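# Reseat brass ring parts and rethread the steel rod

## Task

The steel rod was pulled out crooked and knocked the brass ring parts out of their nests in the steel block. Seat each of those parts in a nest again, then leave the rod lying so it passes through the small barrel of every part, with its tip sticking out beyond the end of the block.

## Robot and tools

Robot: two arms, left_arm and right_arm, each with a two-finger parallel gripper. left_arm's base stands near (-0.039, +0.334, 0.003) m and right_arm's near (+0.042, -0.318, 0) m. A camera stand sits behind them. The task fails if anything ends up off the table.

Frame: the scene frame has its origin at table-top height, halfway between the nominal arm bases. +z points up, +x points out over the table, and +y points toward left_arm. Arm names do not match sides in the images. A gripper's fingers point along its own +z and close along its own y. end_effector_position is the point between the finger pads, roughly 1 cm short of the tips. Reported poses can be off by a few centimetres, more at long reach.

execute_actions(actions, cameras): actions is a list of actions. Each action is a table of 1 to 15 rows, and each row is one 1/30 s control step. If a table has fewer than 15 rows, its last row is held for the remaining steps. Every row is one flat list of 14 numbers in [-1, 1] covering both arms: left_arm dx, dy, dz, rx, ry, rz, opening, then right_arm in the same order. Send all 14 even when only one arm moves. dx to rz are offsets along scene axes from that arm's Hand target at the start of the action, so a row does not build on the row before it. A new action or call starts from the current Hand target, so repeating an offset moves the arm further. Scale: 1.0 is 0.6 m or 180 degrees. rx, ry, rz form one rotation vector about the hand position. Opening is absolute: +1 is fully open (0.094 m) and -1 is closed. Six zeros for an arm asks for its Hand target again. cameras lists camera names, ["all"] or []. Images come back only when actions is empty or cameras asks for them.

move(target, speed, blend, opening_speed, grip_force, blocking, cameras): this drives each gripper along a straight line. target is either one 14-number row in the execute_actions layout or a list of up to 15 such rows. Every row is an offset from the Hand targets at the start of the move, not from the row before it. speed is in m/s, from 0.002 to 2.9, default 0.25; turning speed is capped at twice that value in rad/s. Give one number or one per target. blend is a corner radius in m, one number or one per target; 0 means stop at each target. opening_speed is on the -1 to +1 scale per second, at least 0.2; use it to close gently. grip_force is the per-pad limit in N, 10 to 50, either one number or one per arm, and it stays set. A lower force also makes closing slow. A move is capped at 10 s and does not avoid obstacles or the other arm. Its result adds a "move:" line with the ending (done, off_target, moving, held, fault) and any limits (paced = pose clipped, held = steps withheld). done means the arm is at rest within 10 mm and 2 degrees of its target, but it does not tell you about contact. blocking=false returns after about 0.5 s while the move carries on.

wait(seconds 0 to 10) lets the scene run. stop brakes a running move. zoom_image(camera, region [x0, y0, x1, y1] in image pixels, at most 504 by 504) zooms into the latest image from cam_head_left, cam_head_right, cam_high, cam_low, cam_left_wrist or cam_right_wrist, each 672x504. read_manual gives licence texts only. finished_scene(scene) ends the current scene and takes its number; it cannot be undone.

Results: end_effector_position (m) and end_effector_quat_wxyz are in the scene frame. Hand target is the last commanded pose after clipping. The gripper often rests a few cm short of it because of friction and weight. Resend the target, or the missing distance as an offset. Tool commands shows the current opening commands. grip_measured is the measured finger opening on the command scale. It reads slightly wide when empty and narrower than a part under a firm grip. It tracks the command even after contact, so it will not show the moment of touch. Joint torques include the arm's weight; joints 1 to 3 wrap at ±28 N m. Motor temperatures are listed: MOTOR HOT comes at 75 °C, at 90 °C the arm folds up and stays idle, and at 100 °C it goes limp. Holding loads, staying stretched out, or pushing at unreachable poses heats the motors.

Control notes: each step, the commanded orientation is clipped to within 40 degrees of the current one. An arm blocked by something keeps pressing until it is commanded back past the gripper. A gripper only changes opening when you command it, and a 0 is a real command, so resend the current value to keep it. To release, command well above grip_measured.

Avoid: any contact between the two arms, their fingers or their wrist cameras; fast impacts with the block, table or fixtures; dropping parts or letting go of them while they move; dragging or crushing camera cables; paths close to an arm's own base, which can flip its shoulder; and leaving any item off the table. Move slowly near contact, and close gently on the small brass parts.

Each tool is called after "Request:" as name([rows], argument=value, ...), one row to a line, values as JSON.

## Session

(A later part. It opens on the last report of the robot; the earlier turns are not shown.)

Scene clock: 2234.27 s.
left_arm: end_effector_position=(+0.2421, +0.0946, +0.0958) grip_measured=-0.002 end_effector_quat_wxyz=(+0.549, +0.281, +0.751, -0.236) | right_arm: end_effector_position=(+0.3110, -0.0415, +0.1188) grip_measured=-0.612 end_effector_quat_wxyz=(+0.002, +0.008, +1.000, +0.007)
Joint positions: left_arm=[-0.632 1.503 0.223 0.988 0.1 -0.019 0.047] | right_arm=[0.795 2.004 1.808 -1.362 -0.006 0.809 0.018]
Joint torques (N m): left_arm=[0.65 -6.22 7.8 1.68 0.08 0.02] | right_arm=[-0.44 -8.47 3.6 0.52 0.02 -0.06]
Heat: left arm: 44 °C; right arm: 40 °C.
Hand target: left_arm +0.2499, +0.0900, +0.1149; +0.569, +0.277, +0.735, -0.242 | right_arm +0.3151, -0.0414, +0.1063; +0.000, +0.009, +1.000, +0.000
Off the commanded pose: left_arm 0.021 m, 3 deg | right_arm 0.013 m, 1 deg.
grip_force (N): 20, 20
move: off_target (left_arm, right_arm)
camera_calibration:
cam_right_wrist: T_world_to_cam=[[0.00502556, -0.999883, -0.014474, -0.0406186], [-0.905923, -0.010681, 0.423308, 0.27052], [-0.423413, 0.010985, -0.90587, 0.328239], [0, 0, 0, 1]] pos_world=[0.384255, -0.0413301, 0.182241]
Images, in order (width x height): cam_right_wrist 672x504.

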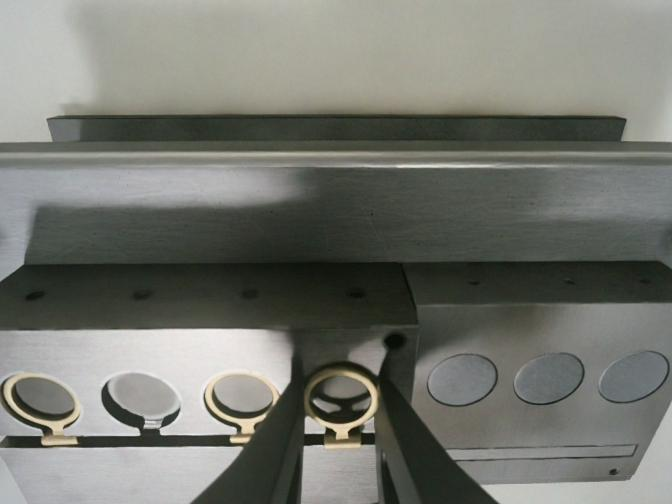

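Request:
move(target=[0,0,0,0,0,0,0.0,-0.001,-0.000,0.0,0,0,0,-0.56], speed=0.02, opening_speed=0.3, cameras=["cam_right_wrist","cam_left_wrist"])

Request:
zoom_image(camera="cam_right_wrist", region=[280, 340, 400, 460])

Request:
zoom_image(camera="cam_left_wrist", region=[410, 80, 530, 170])

Scene clock: 2244.40 s.
left_arm: end_effector_position=(+0.2421, +0.0946, +0.0958) grip_measured=-0.002 end_effector_quat_wxyz=(+0.549, +0.281, +0.751, -0.236) | right_arm: end_effector_position=(+0.3109, -0.0417, +0.1185) grip_measured=-0.562 end_effector_quat_wxyz=(+0.002, +0.008, +1.000, +0.006)
Joint positions: left_arm=[-0.632 1.503 0.223 0.988 0.1 -0.019 0.047] | right_arm=[0.795 2.004 1.806 -1.362 -0.006 0.809 0.021]
Joint torques (N m): left_arm=[0.65 -6.26 7.8 1.69 0.07 0.01] | right_arm=[-0.35 -8.59 3.51 0.53 0.03 -0.05]
Heat: left arm: 44 °C; right arm: 40 °C.
Hand target: left_arm +0.2499, +0.0900, +0.1149; +0.569, +0.277, +0.735, -0.242 | right_arm +0.3145, -0.0415, +0.1063; +0.000, +0.009, +1.000, +0.000
Off the commanded pose: left_arm 0.021 m, 3 deg | right_arm 0.013 m, 1 deg.
grip_force (N): 20, 20
move: off_target (left_arm, right_arm)
camera_calibration:
cam_left_wrist: T_world_to_cam=[[-0.671561, -0.74004, 0.0367024, 0.232721], [-0.498619, 0.414729, -0.76117, 0.194847], [0.548074, -0.529472, -0.647514, 0.0737456], [0, 0, 0, 1]] pos_world=[0.213023, 0.13046, 0.187522]
cam_right_wrist: T_world_to_cam=[[0.00499969, -0.999895, -0.0135812, -0.0408766], [-0.905788, -0.0102828, 0.423606, 0.270556], [-0.423701, 0.0101837, -0.905745, 0.328023], [0, 0, 0, 1]] pos_world=[0.384255, -0.0414307, 0.181941]
Images, in order (width x height): cam_left_wrist 672x504, cam_right_wrist 672x504.

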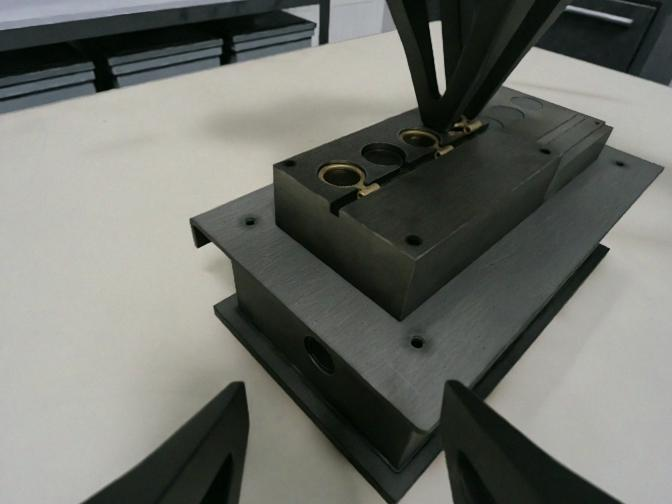

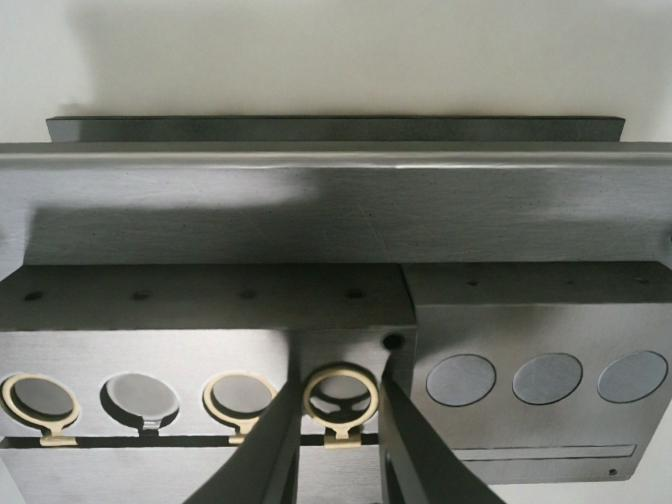

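Scaled by 4.200.

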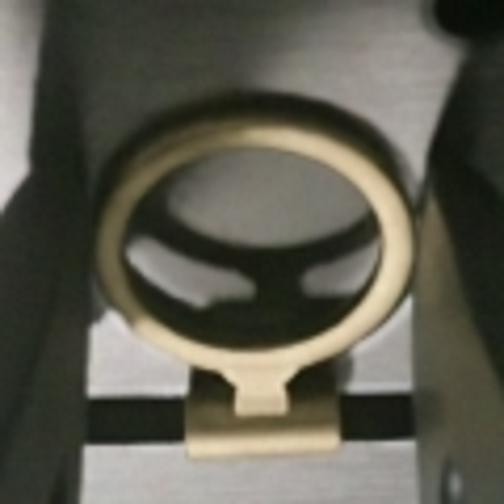

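Scaled by 4.200.

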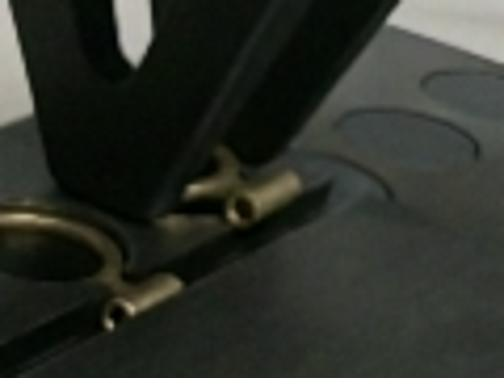

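Request:
move([
  [0,0,0,0,0,0,0.0,0,0,0,0,0,0,-0.48],
  [0,0,0,0,0,0,0.0,0,0,0.07,0,0,0,-0.48],
], speed=0.05, opening_speed=0.3, cameras=["cam_right_wrist","cam_left_wrist"])

Request:
zoom_image(camera="cam_right_wrist", region=[280, 260, 420, 400])

Request:
zoom_image(camera="cam_left_wrist", region=[430, 100, 500, 160])

Scene clock: 2251.50 s.
left_arm: end_effector_position=(+0.2421, +0.0946, +0.0958) grip_measured=-0.002 end_effector_quat_wxyz=(+0.549, +0.281, +0.751, -0.236) | right_arm: end_effector_position=(+0.3120, -0.0405, +0.1523) grip_measured=-0.482 end_effector_quat_wxyz=(+0.006, +0.008, +1.000, +0.010)
Joint positions: left_arm=[-0.632 1.503 0.223 0.988 0.1 -0.019 0.047] | right_arm=[0.795 2.015 1.957 -1.49 -0.006 0.809 0.024]
Joint torques (N m): left_arm=[0.59 -6.23 7.77 1.69 0.07 0.01] | right_arm=[-0.35 -8.18 6.41 0.13 0.03 -0.05]
Heat: left arm: 44 °C; right arm: 40 °C.
Hand target: left_arm +0.2499, +0.0900, +0.1149; +0.569, +0.277, +0.735, -0.242 | right_arm +0.3145, -0.0415, +0.1484; +0.000, +0.009, +1.000, +0.000
Off the commanded pose: left_arm 0.021 m, 3 deg | right_arm 0.005 m, 1 deg.
grip_force (N): 20, 20
move: off_target (left_arm)
camera_calibration:
cam_left_wrist: T_world_to_cam=[[-0.671561, -0.74004, 0.0367024, 0.232721], [-0.498619, 0.414729, -0.76117, 0.194847], [0.548074, -0.529472, -0.647514, 0.0737456], [0, 0, 0, 1]] pos_world=[0.213023, 0.13046, 0.187522]
cam_right_wrist: T_world_to_cam=[[0.00519266, -0.99975, -0.0217254, -0.0381155], [-0.909175, -0.0137663, 0.416187, 0.259344], [-0.416383, 0.0175911, -0.909019, 0.35754], [0, 0, 0, 1]] pos_world=[0.38486, -0.0408253, 0.216247]
Images, in order (width x height): cam_left_wrist 672x504, cam_right_wrist 672x504.

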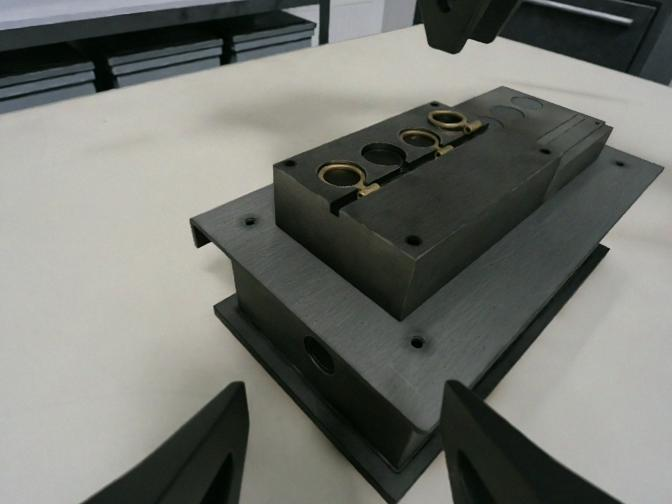

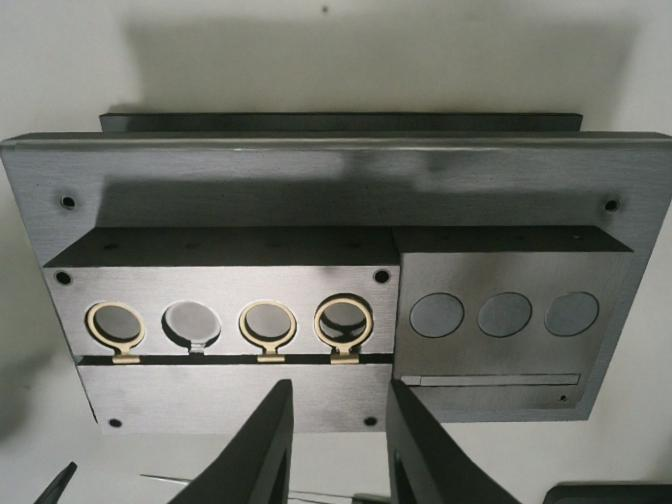

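Scaled by 3.600.

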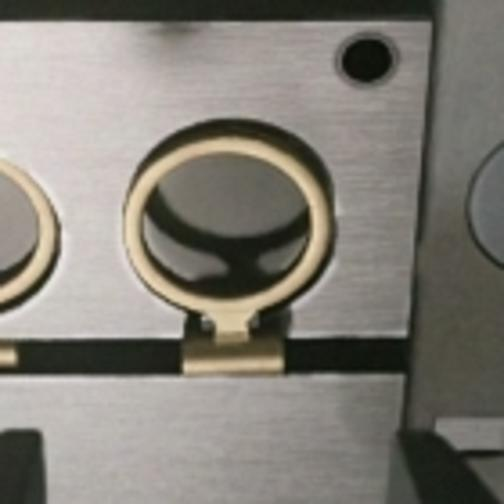

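Scaled by 7.200.

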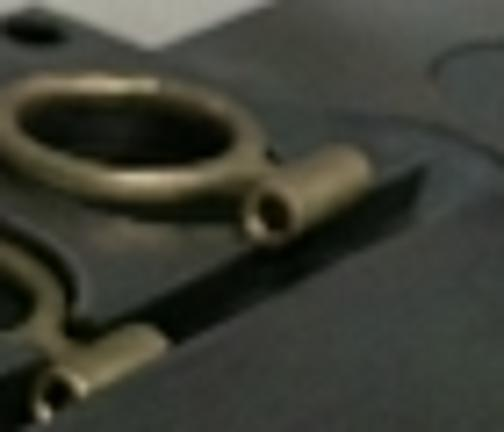

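Request:
move(target=[0,0,0,0,0,0,0.0,-0.0167,-0.0017,0.0,0,0,0,-1], speed=0.05, cameras=["cam_right_wrist"])

Scene clock: 2266.53 s.
left_arm: end_effector_position=(+0.2421, +0.0946, +0.0958) grip_measured=-0.002 end_effector_quat_wxyz=(+0.549, +0.281, +0.751, -0.236) | right_arm: end_effector_position=(+0.3072, -0.0404, +0.1484) grip_measured=-0.964 end_effector_quat_wxyz=(+0.000, +0.007, +1.000, +0.005)
Joint positions: left_arm=[-0.632 1.503 0.223 0.988 0.1 -0.019 0.047] | right_arm=[0.804 2.015 1.942 -1.49 -0.006 0.816 0.002]
Joint torques (N m): left_arm=[0.64 -6.24 7.84 1.68 0.08 0.01] | right_arm=[0.35 -10.71 3.9 0.24 0.02 0.05]
Heat: left arm: 44 °C; right arm: 40 °C.
Hand target: left_arm +0.2499, +0.0900, +0.1149; +0.569, +0.277, +0.735, -0.242 | right_arm +0.3046, -0.0425, +0.1484; +0.000, +0.009, +1.000, +0.000
Off the commanded pose: left_arm 0.021 m, 3 deg | right_arm 0.003 m, 1 deg.
grip_force (N): 20, 20
move: off_target (left_arm)
camera_calibration:
cam_right_wrist: T_world_to_cam=[[0.00691002, -0.999919, -0.0106484, -0.0402058], [-0.904496, -0.0107908, 0.426345, 0.253728], [-0.426426, 0.00668535, -0.904498, 0.354056], [0, 0, 0, 1]] pos_world=[0.380753, -0.0398316, 0.211639]
Images, in order (width x height): cam_right_wrist 672x504.

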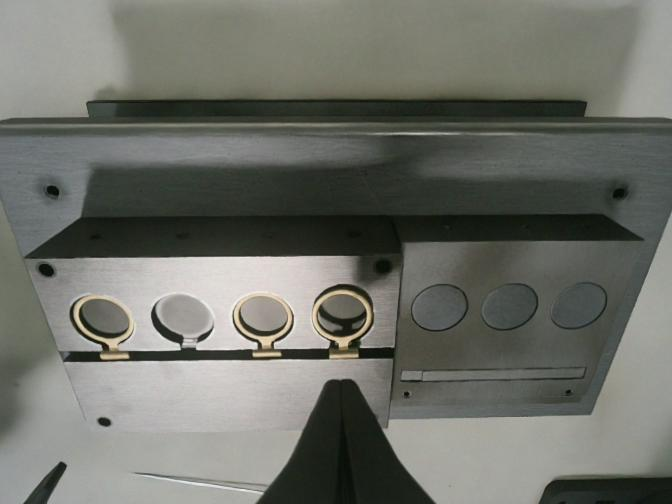

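Request:
move(target=[0,0,0,0,0,0,0.0,-0.0087,-0.002,-0.03,0,0,0,-1], speed=0.04, cameras=["cam_right_wrist","cam_left_wrist"])

Scene clock: 2270.93 s.
left_arm: end_effector_position=(+0.2421, +0.0946, +0.0958) grip_measured=-0.002 end_effector_quat_wxyz=(+0.549, +0.281, +0.751, -0.236) | right_arm: end_effector_position=(+0.2979, -0.0462, +0.1204) grip_measured=-0.964 end_effector_quat_wxyz=(-0.019, +0.007, +1.000, -0.015)
Joint positions: left_arm=[-0.632 1.503 0.223 0.988 0.1 -0.019 0.047] | right_arm=[0.811 2.015 1.829 -1.432 -0.006 0.824 0.002]
Joint torques (N m): left_arm=[0.66 -6.28 7.82 1.69 0.08 0.01] | right_arm=[0.44 -13.09 3.85 0.37 0.02 0.05]
Heat: left arm: 44 °C; right arm: 40 °C.
Hand target: left_arm +0.2499, +0.0900, +0.1149; +0.569, +0.277, +0.735, -0.242 | right_arm +0.2993, -0.0436, +0.1304; +0.000, +0.009, +1.000, +0.000
Off the commanded pose: left_arm 0.021 m, 3 deg | right_arm 0.010 m, 3 deg.
grip_force (N): 20, 20
move: off_target (left_arm, right_arm)
camera_calibration:
cam_left_wrist: T_world_to_cam=[[-0.671561, -0.74004, 0.0367024, 0.232721], [-0.498619, 0.414729, -0.76117, 0.194847], [0.548074, -0.529472, -0.647514, 0.0737456], [0, 0, 0, 1]] pos_world=[0.213023, 0.13046, 0.187522]
cam_right_wrist: T_world_to_cam=[[0.00646657, -0.99957, 0.028592, -0.0509243], [-0.887505, 0.00743749, 0.460738, 0.248835], [-0.460753, -0.0283549, -0.887076, 0.331317], [0, 0, 0, 1]] pos_world=[0.373827, -0.0433587, 0.180712]
Images, in order (width x height): cam_left_wrist 672x504, cam_right_wrist 672x504.

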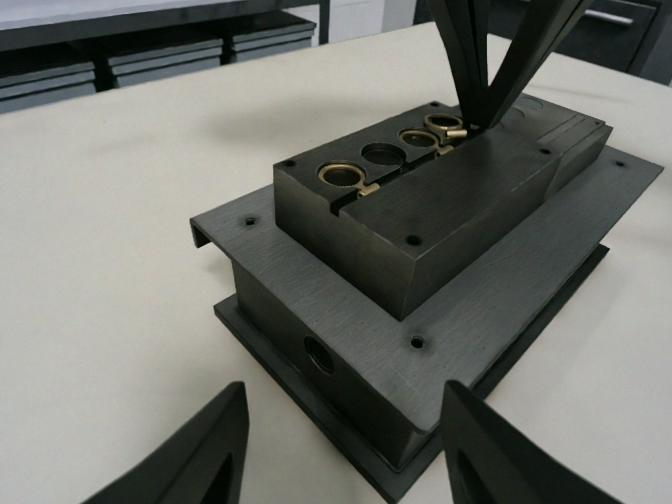

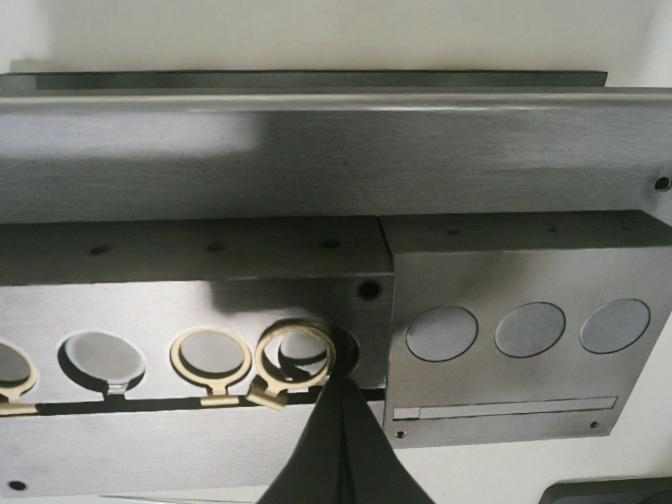

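Request:
move(target=[0,0,0,0,0,0,0.0,0.005,0,0.035,0,0,0,-1], speed=0.05, cameras=["cam_right_wrist","cam_left_wrist"])

Request:
zoom_image(camera="cam_right_wrist", region=[230, 250, 400, 400])

Scene clock: 2283.03 s.
left_arm: end_effector_position=(+0.2421, +0.0946, +0.0958) grip_measured=-0.002 end_effector_quat_wxyz=(+0.549, +0.281, +0.751, -0.236) | right_arm: end_effector_position=(+0.3013, -0.0427, +0.1392) grip_measured=-0.964 end_effector_quat_wxyz=(-0.010, +0.007, +1.000, -0.005)
Joint positions: left_arm=[-0.632 1.503 0.223 0.988 0.1 -0.019 0.047] | right_arm=[0.811 2.015 1.905 -1.482 -0.006 0.824 0.002]
Joint torques (N m): left_arm=[0.64 -6.26 7.79 1.69 0.09 0.01] | right_arm=[-0.08 -11.49 6.37 0.1 0.03 0]
Heat: left arm: 44 °C; right arm: 43 °C.
Hand target: left_arm +0.2499, +0.0900, +0.1149; +0.569, +0.277, +0.735, -0.242 | right_arm +0.3023, -0.0437, +0.1514; +0.000, +0.009, +1.000, +0.000
Off the commanded pose: left_arm 0.021 m, 3 deg | right_arm 0.012 m, 1 deg.
grip_force (N): 20, 20
move: off_target (left_arm, right_arm)
camera_calibration:
cam_left_wrist: T_world_to_cam=[[-0.671561, -0.74004, 0.0367024, 0.232721], [-0.498619, 0.414729, -0.76117, 0.194847], [0.548074, -0.529472, -0.647514, 0.0737456], [0, 0, 0, 1]] pos_world=[0.213023, 0.13046, 0.187522]
cam_right_wrist: T_world_to_cam=[[0.00613901, -0.999937, 0.00938548, -0.0451372], [-0.895896, -0.00133039, 0.444261, 0.247575], [-0.444221, -0.0111357, -0.895848, 0.346586], [0, 0, 0, 1]] pos_world=[0.37604, -0.0409455, 0.200924]
Images, in order (width x height): cam_left_wrist 672x504, cam_right_wrist 672x504.

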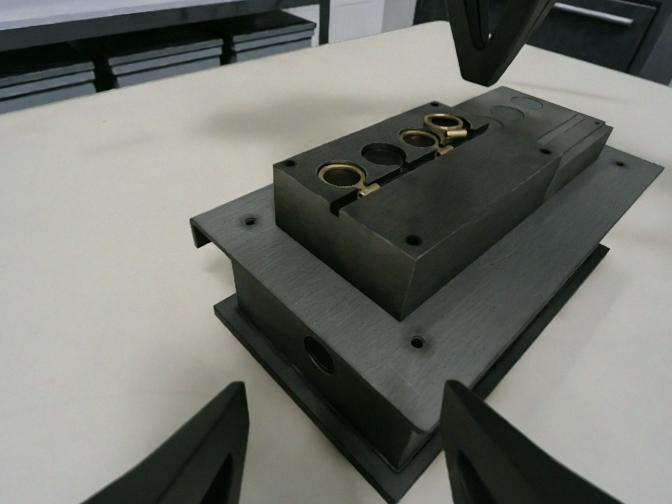

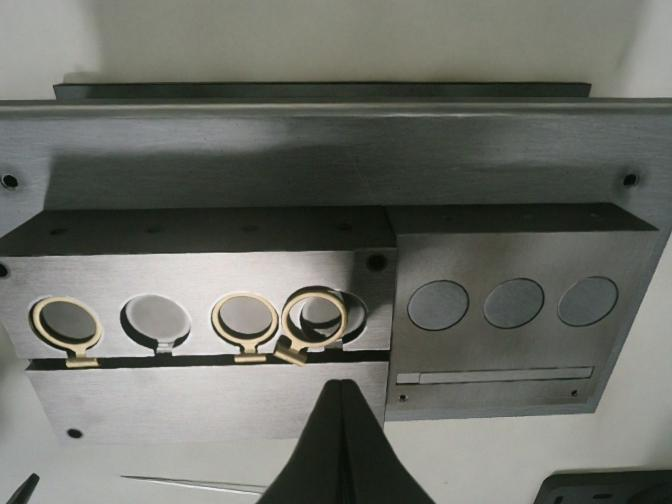

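Scaled by 2.965.

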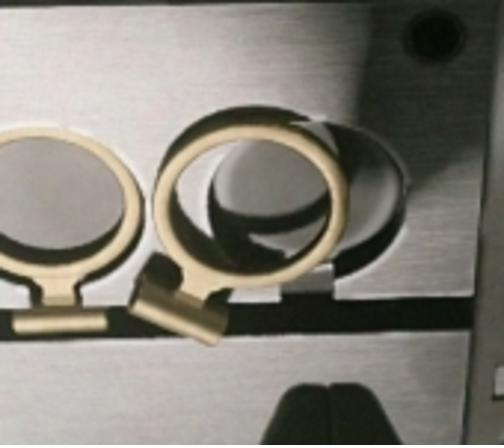

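Request:
move(target=[0,0,0,0,0,0,0.0,0.0178,0.0098,0.0,0,0,-0.1722,-0.45], speed=0.06, cameras=["cam_right_wrist"])

Request:
zoom_image(camera="cam_right_wrist", region=[280, 270, 430, 400])

Scene clock: 2304.97 s.
left_arm: end_effector_position=(+0.2421, +0.0946, +0.0958) grip_measured=-0.002 end_effector_quat_wxyz=(+0.549, +0.281, +0.751, -0.236) | right_arm: end_effector_position=(+0.3104, -0.0362, +0.1550) grip_measured=-0.452 end_effector_quat_wxyz=(+0.003, +0.269, +0.963, +0.013)
Joint positions: left_arm=[-0.632 1.503 0.223 0.988 0.1 -0.019 0.047] | right_arm=[0.806 2.024 1.981 -1.503 -0.006 1.349 0.026]
Joint torques (N m): left_arm=[0.65 -6.23 7.8 1.69 0.08 0.01] | right_arm=[-0.47 -8.21 6.53 0.11 0.02 0.05]
Heat: left arm: 44 °C; right arm: 43 °C.
Hand target: left_arm +0.2499, +0.0900, +0.1149; +0.569, +0.277, +0.735, -0.242 | right_arm +0.3130, -0.0378, +0.1514; +0.000, +0.275, +0.961, +0.000
Off the commanded pose: left_arm 0.021 m, 3 deg | right_arm 0.005 m, 2 deg.
grip_force (N): 20, 20
move: off_target (left_arm)
camera_calibration:
cam_right_wrist: T_world_to_cam=[[-0.500223, -0.865458, -0.0275519, 0.128988], [-0.788696, 0.44226, 0.427041, 0.234083], [-0.357401, 0.235346, -0.903812, 0.348136], [0, 0, 0, 1]] pos_world=[0.373567, -0.0738246, 0.218241]
Images, in order (width x height): cam_right_wrist 672x504.

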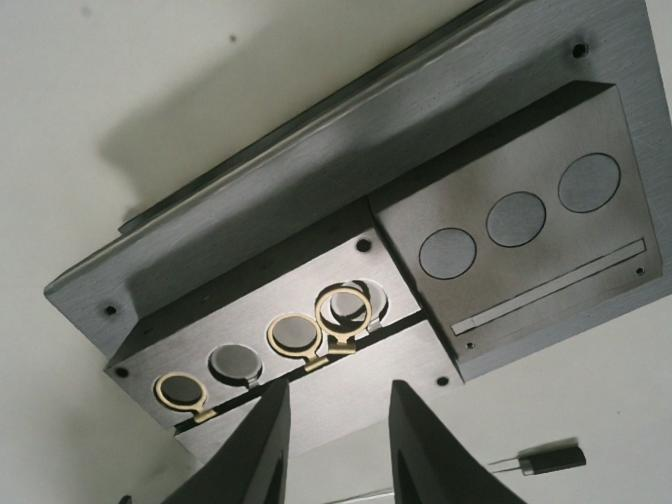

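Scaled by 3.360.

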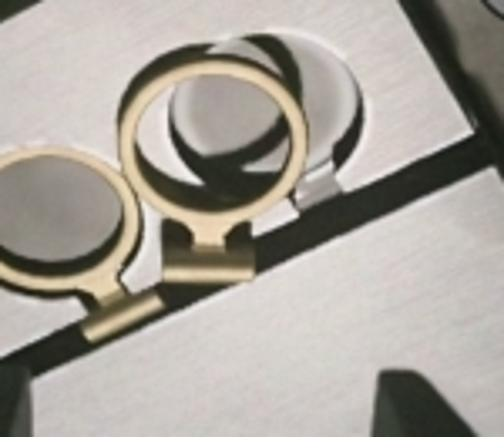

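Request:
move(target=[0,0,0,0,0,0,0.0,0.0035,-0.0027,-0.05,0,0,0,-0.45], speed=0.05, cameras=["cam_right_wrist"])

Scene clock: 2312.03 s.
left_arm: end_effector_position=(+0.2421, +0.0946, +0.0958) grip_measured=-0.002 end_effector_quat_wxyz=(+0.549, +0.281, +0.751, -0.236) | right_arm: end_effector_position=(+0.3113, -0.0391, +0.1283) grip_measured=-0.452 end_effector_quat_wxyz=(-0.002, +0.273, +0.962, +0.003)
Joint positions: left_arm=[-0.632 1.503 0.223 0.988 0.1 -0.019 0.047] | right_arm=[0.799 2.024 1.874 -1.417 -0.006 1.349 0.026]
Joint torques (N m): left_arm=[0.66 -6.24 7.8 1.69 0.07 0] | right_arm=[-0.46 -9.44 3.96 0.42 0.02 -0.02]
Heat: left arm: 44 °C; right arm: 41 °C.
Hand target: left_arm +0.2499, +0.0900, +0.1149; +0.569, +0.277, +0.735, -0.242 | right_arm +0.3151, -0.0394, +0.1214; +0.000, +0.276, +0.961, +0.000
Off the commanded pose: left_arm 0.021 m, 3 deg | right_arm 0.008 m, 1 deg.
grip_force (N): 20, 20
move: off_target (left_arm)
camera_calibration:
cam_right_wrist: T_world_to_cam=[[-0.507056, -0.861886, -0.00689641, 0.125834], [-0.778921, 0.454792, 0.431793, 0.244359], [-0.36902, 0.224315, -0.901946, 0.327935], [0, 0, 0, 1]] pos_world=[0.375156, -0.076239, 0.191135]
Images, in order (width x height): cam_right_wrist 672x504.

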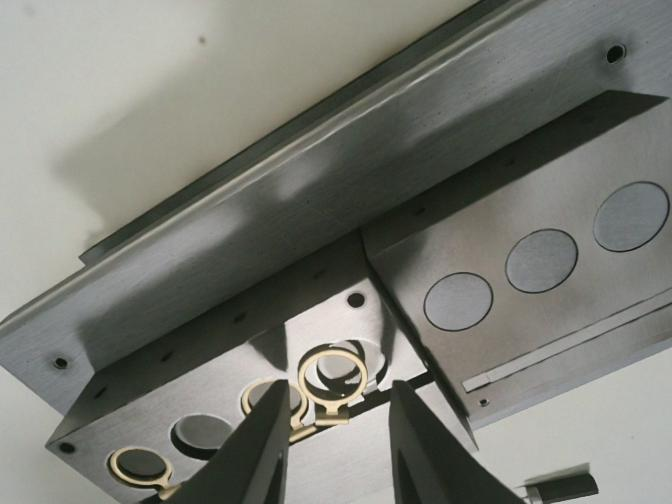

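Request:
move(target=[0,0,0,0,0,0,0.0,0.0018,0.0025,-0.0155,0,0,0,-0.45], speed=0.03, cameras=["cam_right_wrist"])

Scene clock: 2317.57 s.
left_arm: end_effector_position=(+0.2421, +0.0946, +0.0958) grip_measured=-0.002 end_effector_quat_wxyz=(+0.549, +0.281, +0.751, -0.236) | right_arm: end_effector_position=(+0.3128, -0.0376, +0.1213) grip_measured=-0.452 end_effector_quat_wxyz=(+0.000, +0.273, +0.962, +0.006)
Joint positions: left_arm=[-0.632 1.503 0.223 0.988 0.1 -0.019 0.047] | right_arm=[0.799 2.024 1.846 -1.383 -0.006 1.349 0.026]
Joint torques (N m): left_arm=[0.64 -6.26 7.79 1.7 0.08 0.02] | right_arm=[-0.39 -9.06 3.9 0.45 0.02 -0.01]
Heat: left arm: 44 °C; right arm: 40 °C.
Hand target: left_arm +0.2499, +0.0900, +0.1149; +0.569, +0.277, +0.735, -0.242 | right_arm +0.3162, -0.0379, +0.1121; +0.000, +0.276, +0.961, +0.000
Off the commanded pose: left_arm 0.021 m, 3 deg | right_arm 0.010 m, 1 deg.
grip_force (N): 20, 20
move: off_target (left_arm)
camera_calibration:
cam_right_wrist: T_world_to_cam=[[-0.507007, -0.861847, -0.0127669, 0.128448], [-0.78075, 0.452923, 0.430454, 0.248444], [-0.365203, 0.228211, -0.902522, 0.320812], [0, 0, 0, 1]] pos_world=[0.376259, -0.0750362, 0.184236]
Images, in order (width x height): cam_right_wrist 672x504.

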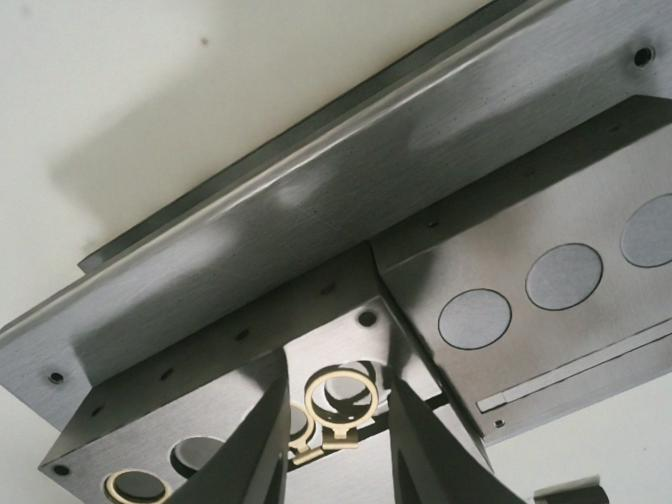

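Request:
move(target=[0,0,0,0,0,0,0.0,0.0,0.000,-0.0055,0,0,0,-0.45], speed=0.02, cameras=["cam_right_wrist"])

Scene clock: 2321.13 s.
left_arm: end_effector_position=(+0.2421, +0.0946, +0.0958) grip_measured=-0.002 end_effector_quat_wxyz=(+0.549, +0.281, +0.751, -0.236) | right_arm: end_effector_position=(+0.3125, -0.0378, +0.1189) grip_measured=-0.452 end_effector_quat_wxyz=(-0.001, +0.273, +0.962, +0.005)
Joint positions: left_arm=[-0.632 1.503 0.223 0.988 0.1 -0.019 0.047] | right_arm=[0.799 2.024 1.837 -1.376 -0.006 1.349 0.026]
Joint torques (N m): left_arm=[0.59 -6.24 7.75 1.68 0.09 0] | right_arm=[-0.38 -9.07 3.63 0.5 0.02 -0.01]
Heat: left arm: 44 °C; right arm: 40 °C.
Hand target: left_arm +0.2499, +0.0900, +0.1149; +0.569, +0.277, +0.735, -0.242 | right_arm +0.3162, -0.0379, +0.1088; +0.000, +0.276, +0.961, +0.000
Off the commanded pose: left_arm 0.021 m, 3 deg | right_arm 0.011 m, 1 deg.
grip_force (N): 20, 20
move: off_target (left_arm, right_arm)
camera_calibration:
cam_right_wrist: T_world_to_cam=[[-0.507049, -0.861848, -0.0109308, 0.127874], [-0.780157, 0.453523, 0.430897, 0.249275], [-0.36641, 0.227014, -0.902335, 0.318895], [0, 0, 0, 1]] pos_world=[0.376158, -0.0752371, 0.181736]
Images, in order (width x height): cam_right_wrist 672x504.

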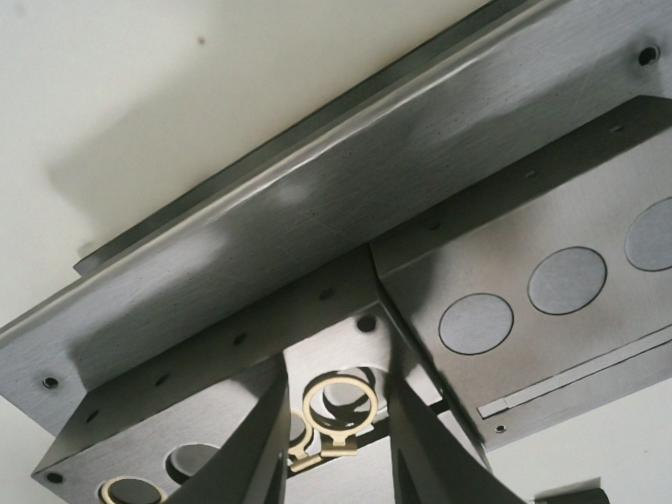

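Request:
move([
  [0,0,0,0,0,0,0.0,0.0,0.000,-0.002,0,0,0,-0.45],
  [0,0,0,0,0,0,0.0,0.0,0.000,-0.002,0,0,0,-0.69],
], speed=0.02, opening_speed=0.2, cameras=["cam_right_wrist"])

Request:
zoom_image(camera="cam_right_wrist", region=[280, 350, 400, 470])

Scene clock: 2327.80 s.
left_arm: end_effector_position=(+0.2421, +0.0946, +0.0958) grip_measured=-0.002 end_effector_quat_wxyz=(+0.549, +0.281, +0.751, -0.236) | right_arm: end_effector_position=(+0.3140, -0.0355, +0.1187) grip_measured=-0.612 end_effector_quat_wxyz=(+0.000, +0.273, +0.962, +0.011)
Joint positions: left_arm=[-0.632 1.503 0.223 0.988 0.1 -0.019 0.047] | right_arm=[0.799 2.024 1.836 -1.364 -0.01 1.349 0.018]
Joint torques (N m): left_arm=[0.66 -6.24 7.75 1.7 0.09 0.01] | right_arm=[-0.39 -9.11 3.4 0.45 0.05 -0.01]
Heat: left arm: 43 °C; right arm: 39 °C.
Hand target: left_arm +0.2499, +0.0900, +0.1149; +0.569, +0.277, +0.735, -0.242 | right_arm +0.3161, -0.0380, +0.1076; +0.000, +0.276, +0.961, +0.000
Off the commanded pose: left_arm 0.021 m, 3 deg | right_arm 0.012 m, 1 deg.
grip_force (N): 20, 20
move: off_target (left_arm, right_arm); target 2's new opening was sent with right_arm's hand 0.012 m and 1 deg from that target
camera_calibration:
cam_right_wrist: T_world_to_cam=[[-0.506945, -0.861696, -0.0220565, 0.131894], [-0.782455, 0.449289, 0.431166, 0.249954], [-0.361624, 0.235835, -0.902003, 0.317515], [0, 0, 0, 1]] pos_world=[0.377262, -0.0735306, 0.181537]
Images, in order (width x height): cam_right_wrist 672x504.

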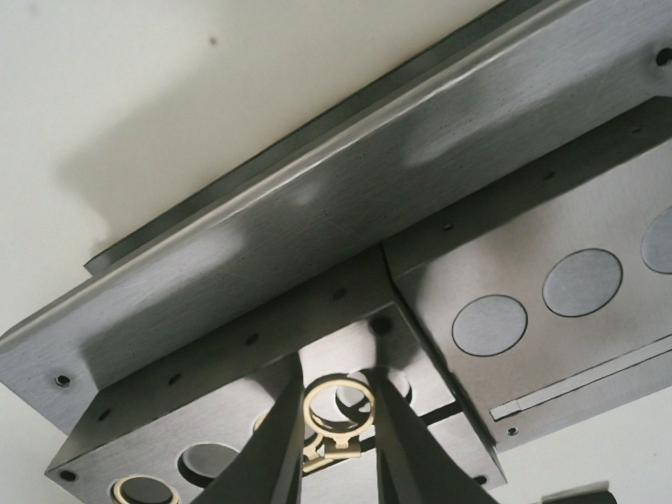

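Scaled by 4.200.

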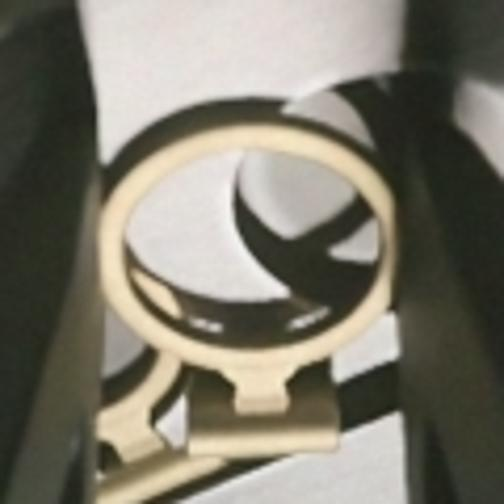

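Request:
move(target=[0,0,0,0,0,0,0.0,0.0,0.0,0.05,0,0,0,-0.69], speed=0.06, cameras=["cam_right_wrist"])

Request:
zoom_image(camera="cam_right_wrist", region=[280, 350, 400, 470])

Scene clock: 2332.40 s.
left_arm: end_effector_position=(+0.2421, +0.0946, +0.0958) grip_measured=-0.002 end_effector_quat_wxyz=(+0.549, +0.281, +0.751, -0.236) | right_arm: end_effector_position=(+0.3141, -0.0355, +0.1419) grip_measured=-0.613 end_effector_quat_wxyz=(+0.003, +0.273, +0.962, +0.015)
Joint positions: left_arm=[-0.632 1.503 0.223 0.988 0.1 -0.019 0.047] | right_arm=[0.799 2.024 1.928 -1.447 -0.01 1.349 0.018]
Joint torques (N m): left_arm=[0.65 -6.2 7.76 1.68 0.07 0.02] | right_arm=[-0.38 -8.34 6.34 0.11 0.06 -0.01]
Heat: left arm: 43 °C; right arm: 38 °C.
Hand target: left_arm +0.2499, +0.0900, +0.1149; +0.569, +0.277, +0.735, -0.242 | right_arm +0.3162, -0.0379, +0.1376; +0.000, +0.276, +0.961, +0.000
Off the commanded pose: left_arm 0.021 m, 3 deg | right_arm 0.005 m, 2 deg.
grip_force (N): 20, 20
move: off_target (left_arm)
camera_calibration:
cam_right_wrist: T_world_to_cam=[[-0.506748, -0.861527, -0.0312703, 0.133743], [-0.785336, 0.446363, 0.428962, 0.241174], [-0.355604, 0.241933, -0.902781, 0.336862], [0, 0, 0, 1]] pos_world=[0.376966, -0.0739261, 0.20484]
Images, in order (width x height): cam_right_wrist 672x504.

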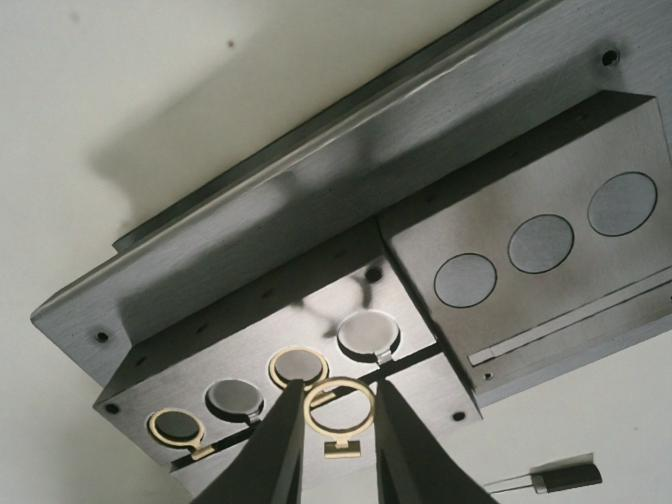

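Scaled by 4.200.

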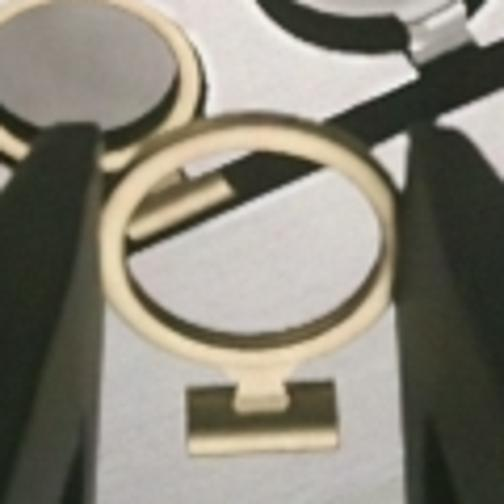

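Request:
move(target=[0,0,0,0,0,0,0.0,-0.001,-0.0095,0.015,0,0,0.1606,-0.69], speed=0.06, cameras=["cam_right_wrist"])

Request:
zoom_image(camera="cam_right_wrist", region=[270, 270, 430, 470])

Scene clock: 2354.43 s.
left_arm: end_effector_position=(+0.2421, +0.0946, +0.0958) grip_measured=-0.002 end_effector_quat_wxyz=(+0.549, +0.281, +0.751, -0.236) | right_arm: end_effector_position=(+0.3124, -0.0418, +0.1450) grip_measured=-0.613 end_effector_quat_wxyz=(-0.001, +0.026, +1.000, +0.006)
Joint positions: left_arm=[-0.632 1.503 0.223 0.988 0.1 -0.019 0.047] | right_arm=[0.79 2.024 1.941 -1.48 -0.01 0.841 0.018]
Joint torques (N m): left_arm=[0.58 -6.24 7.79 1.69 0.07 0.01] | right_arm=[-0.47 -9.31 6.52 0.1 0.05 -0.07]
Heat: left arm: 43 °C; right arm: 36 °C.
Hand target: left_arm +0.2499, +0.0900, +0.1149; +0.569, +0.277, +0.735, -0.242 | right_arm +0.3156, -0.0436, +0.1466; +0.000, +0.027, +1.000, +0.000
Off the commanded pose: left_arm 0.021 m, 3 deg | right_arm 0.004 m, 1 deg.
grip_force (N): 20, 20
move: off_target (left_arm)
camera_calibration:
cam_right_wrist: T_world_to_cam=[[-0.0315831, -0.999413, -0.013262, -0.0292765], [-0.903225, 0.0228565, 0.428558, 0.260461], [-0.428004, 0.0255137, -0.903417, 0.354265], [0, 0, 0, 1]] pos_world=[0.385957, -0.0442512, 0.208038]
Images, in order (width x height): cam_right_wrist 672x504.

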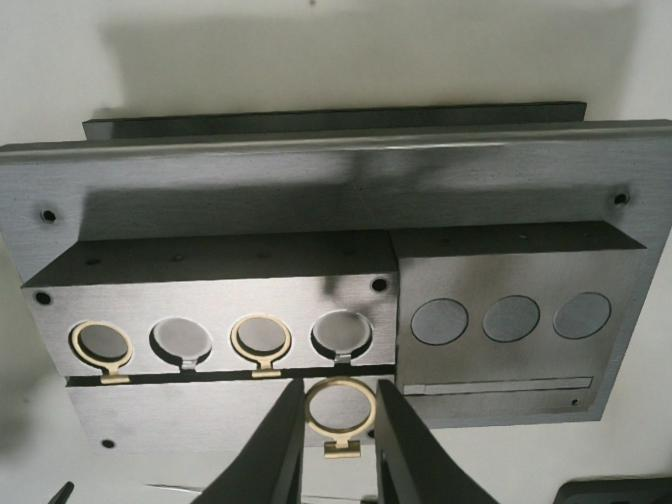

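Scaled by 2.520.

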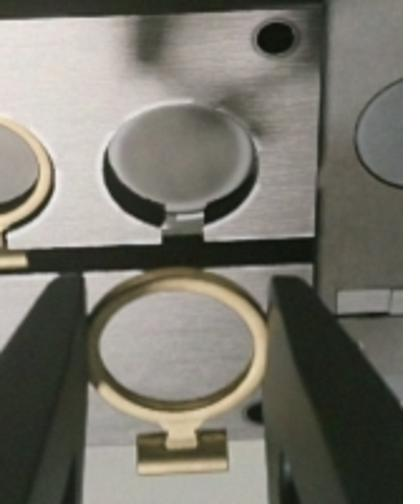

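Request:
zoom_image(camera="cam_right_wrist", region=[310, 430, 380, 470])

Request:
zoom_image(camera="cam_right_wrist", region=[250, 350, 400, 395])

Scaled by 7.200.

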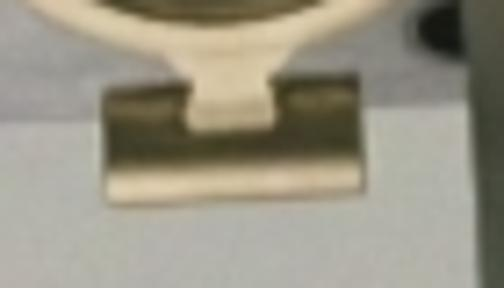

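Scaled by 3.360.

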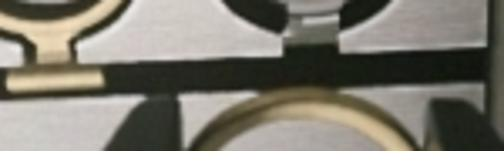

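Request:
move(target=[0,0,0,0,0,0,0.0,0.0005,-0.001,-0.035,0,0,-0.0067,-0.69], speed=0.04, cameras=["cam_right_wrist"])

Request:
zoom_image(camera="cam_right_wrist", region=[270, 290, 430, 470])

Scene clock: 2374.53 s.
left_arm: end_effector_position=(+0.2421, +0.0946, +0.0958) grip_measured=-0.002 end_effector_quat_wxyz=(+0.549, +0.281, +0.751, -0.236) | right_arm: end_effector_position=(+0.3112, -0.0441, +0.1287) grip_measured=-0.613 end_effector_quat_wxyz=(-0.007, +0.031, +0.999, +0.000)
Joint positions: left_arm=[-0.632 1.503 0.223 0.988 0.1 -0.019 0.047] | right_arm=[0.789 2.024 1.876 -1.433 -0.01 0.849 0.018]
Joint torques (N m): left_arm=[0.64 -6.26 7.86 1.69 0.08 0.01] | right_arm=[-0.43 -10.19 3.93 0.4 0.05 0.05]
Heat: left arm: 43 °C; right arm: 36 °C.
Hand target: left_arm +0.2499, +0.0900, +0.1149; +0.569, +0.277, +0.735, -0.242 | right_arm +0.3158, -0.0442, +0.1256; +0.000, +0.037, +0.999, +0.000
Off the commanded pose: left_arm 0.021 m, 3 deg | right_arm 0.006 m, 1 deg.
grip_force (N): 20, 20
move: off_target (left_arm)
camera_calibration:
cam_right_wrist: T_world_to_cam=[[-0.0420246, -0.999117, -0.0000067943, -0.0302205], [-0.897395, 0.037743, 0.439611, 0.263854], [-0.439223, 0.0184806, -0.898188, 0.341601], [0, 0, 0, 1]] pos_world=[0.38555, -0.0464655, 0.190829]
Images, in order (width x height): cam_right_wrist 672x504.

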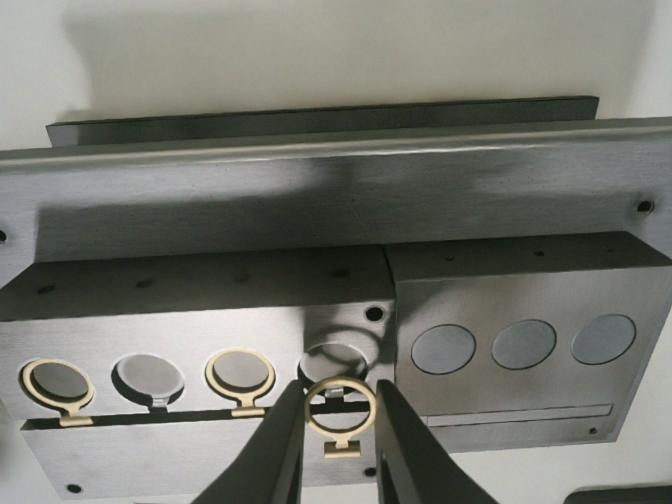

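Scaled by 2.800.

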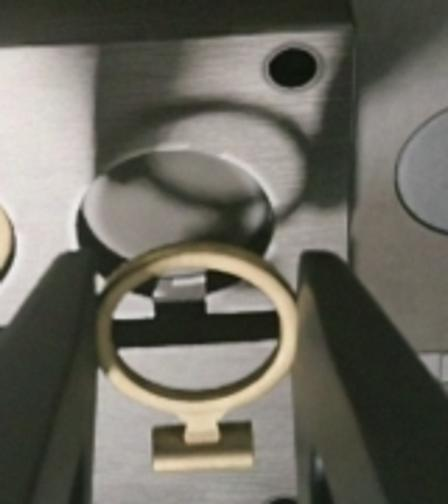

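Request:
zoom_image(camera="cam_right_wrist", region=[310, 430, 380, 470])

Request:
zoom_image(camera="cam_right_wrist", region=[290, 390, 410, 430])

Scaled by 7.200.

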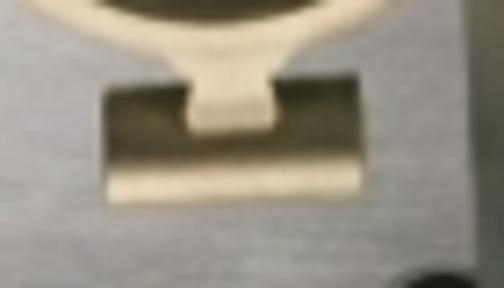

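Scaled by 4.200.

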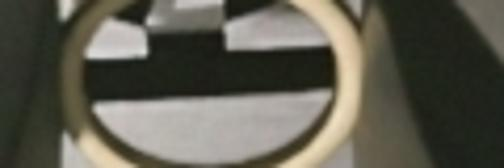

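Request:
move(target=[0,0,0,0,0,0,0.0,0.0022,0.0032,-0.012,0,0,0,-0.69], speed=0.03, cameras=["cam_right_wrist"])

Request:
zoom_image(camera="cam_right_wrist", region=[280, 340, 400, 470])

Scene clock: 2388.00 s.
left_arm: end_effector_position=(+0.2421, +0.0946, +0.0958) grip_measured=-0.002 end_effector_quat_wxyz=(+0.549, +0.281, +0.751, -0.236) | right_arm: end_effector_position=(+0.3129, -0.0423, +0.1245) grip_measured=-0.613 end_effector_quat_wxyz=(-0.004, +0.032, +0.999, +0.003)
Joint positions: left_arm=[-0.632 1.503 0.223 0.988 0.1 -0.019 0.047] | right_arm=[0.789 2.024 1.859 -1.408 -0.01 0.851 0.018]
Joint torques (N m): left_arm=[0.61 -6.22 7.8 1.68 0.08 0.03] | right_arm=[-0.34 -9.66 3.9 0.45 0.05 0.05]
Heat: left arm: 43 °C; right arm: 36 °C.
Hand target: left_arm +0.2499, +0.0900, +0.1149; +0.569, +0.277, +0.735, -0.242 | right_arm +0.3172, -0.0422, +0.1184; +0.000, +0.037, +0.999, +0.000
Off the commanded pose: left_arm 0.021 m, 3 deg | right_arm 0.007 m, 1 deg.
grip_force (N): 20, 20
move: off_target (left_arm)
camera_calibration:
cam_right_wrist: T_world_to_cam=[[-0.043156, -0.999049, -0.00625617, -0.0272496], [-0.89993, 0.0361533, 0.434532, 0.268593], [-0.433893, 0.0243828, -0.900635, 0.337446], [0, 0, 0, 1]] pos_world=[0.386954, -0.0451621, 0.187033]
Images, in order (width x height): cam_right_wrist 672x504.

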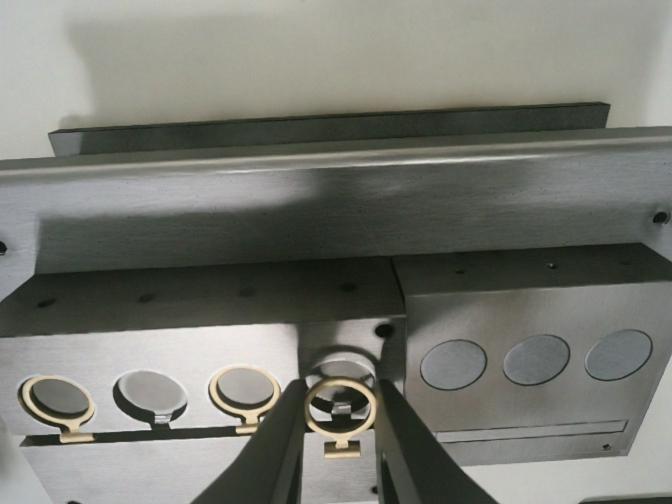

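Scaled by 3.877.

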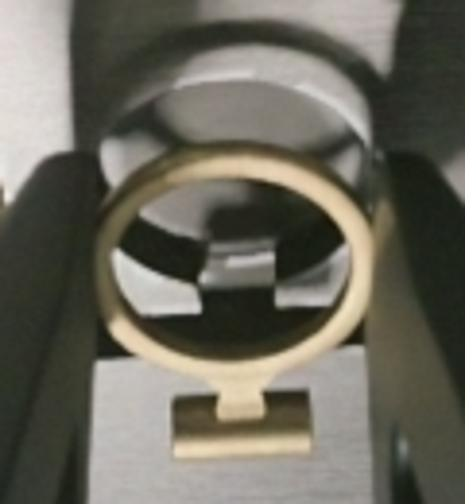

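Request:
move(target=[0,0,0,0,0,0,0.0,-0.0008,0.000,-0.0075,0,0,0,-0.69], speed=0.02, cameras=["cam_right_wrist"])

Request:
zoom_image(camera="cam_right_wrist", region=[280, 340, 400, 470])

Scene clock: 2394.93 s.
left_arm: end_effector_position=(+0.2421, +0.0946, +0.0958) grip_measured=-0.002 end_effector_quat_wxyz=(+0.549, +0.281, +0.751, -0.236) | right_arm: end_effector_position=(+0.3127, -0.0426, +0.1191) grip_measured=-0.613 end_effector_quat_wxyz=(-0.005, +0.032, +0.999, +0.002)
Joint positions: left_arm=[-0.632 1.503 0.223 0.988 0.1 -0.019 0.047] | right_arm=[0.789 2.024 1.838 -1.389 -0.01 0.851 0.018]
Joint torques (N m): left_arm=[0.62 -6.27 7.76 1.69 0.08 0.01] | right_arm=[-0.27 -9.84 3.92 0.45 0.05 0.05]
Motor temperatures (°C): left_arm=[22 27 29 43 23 21 22] | right_arm=[25 35 34 22 24 24 21]
Heat: left arm: 43 °C; right arm: 35 °C.
Hand target: left_arm +0.2499, +0.0900, +0.1149; +0.569, +0.277, +0.735, -0.242 | right_arm +0.3167, -0.0423, +0.1139; +0.000, +0.037, +0.999, +0.000
Off the commanded pose: left_arm 0.021 m, 3 deg | right_arm 0.007 m, 1 deg.
grip_force (N): 20, 20
move: off_target (left_arm)
camera_calibration:
cam_right_wrist: T_world_to_cam=[[-0.0439065, -0.999027, -0.00426327, -0.0275603], [-0.899107, 0.037654, 0.436106, 0.270364], [-0.435521, 0.022981, -0.899885, 0.332883], [0, 0, 0, 1]] pos_world=[0.386853, -0.0453638, 0.181532]
Images, in order (width x height): cam_right_wrist 672x504.

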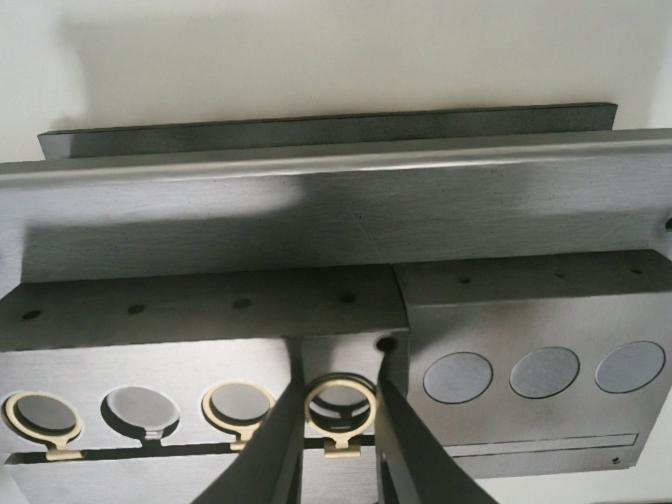

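Scaled by 3.877.

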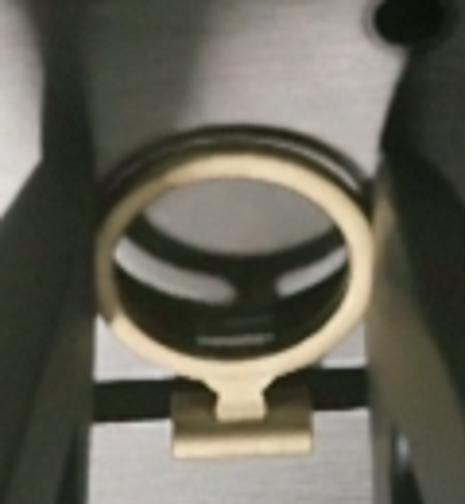

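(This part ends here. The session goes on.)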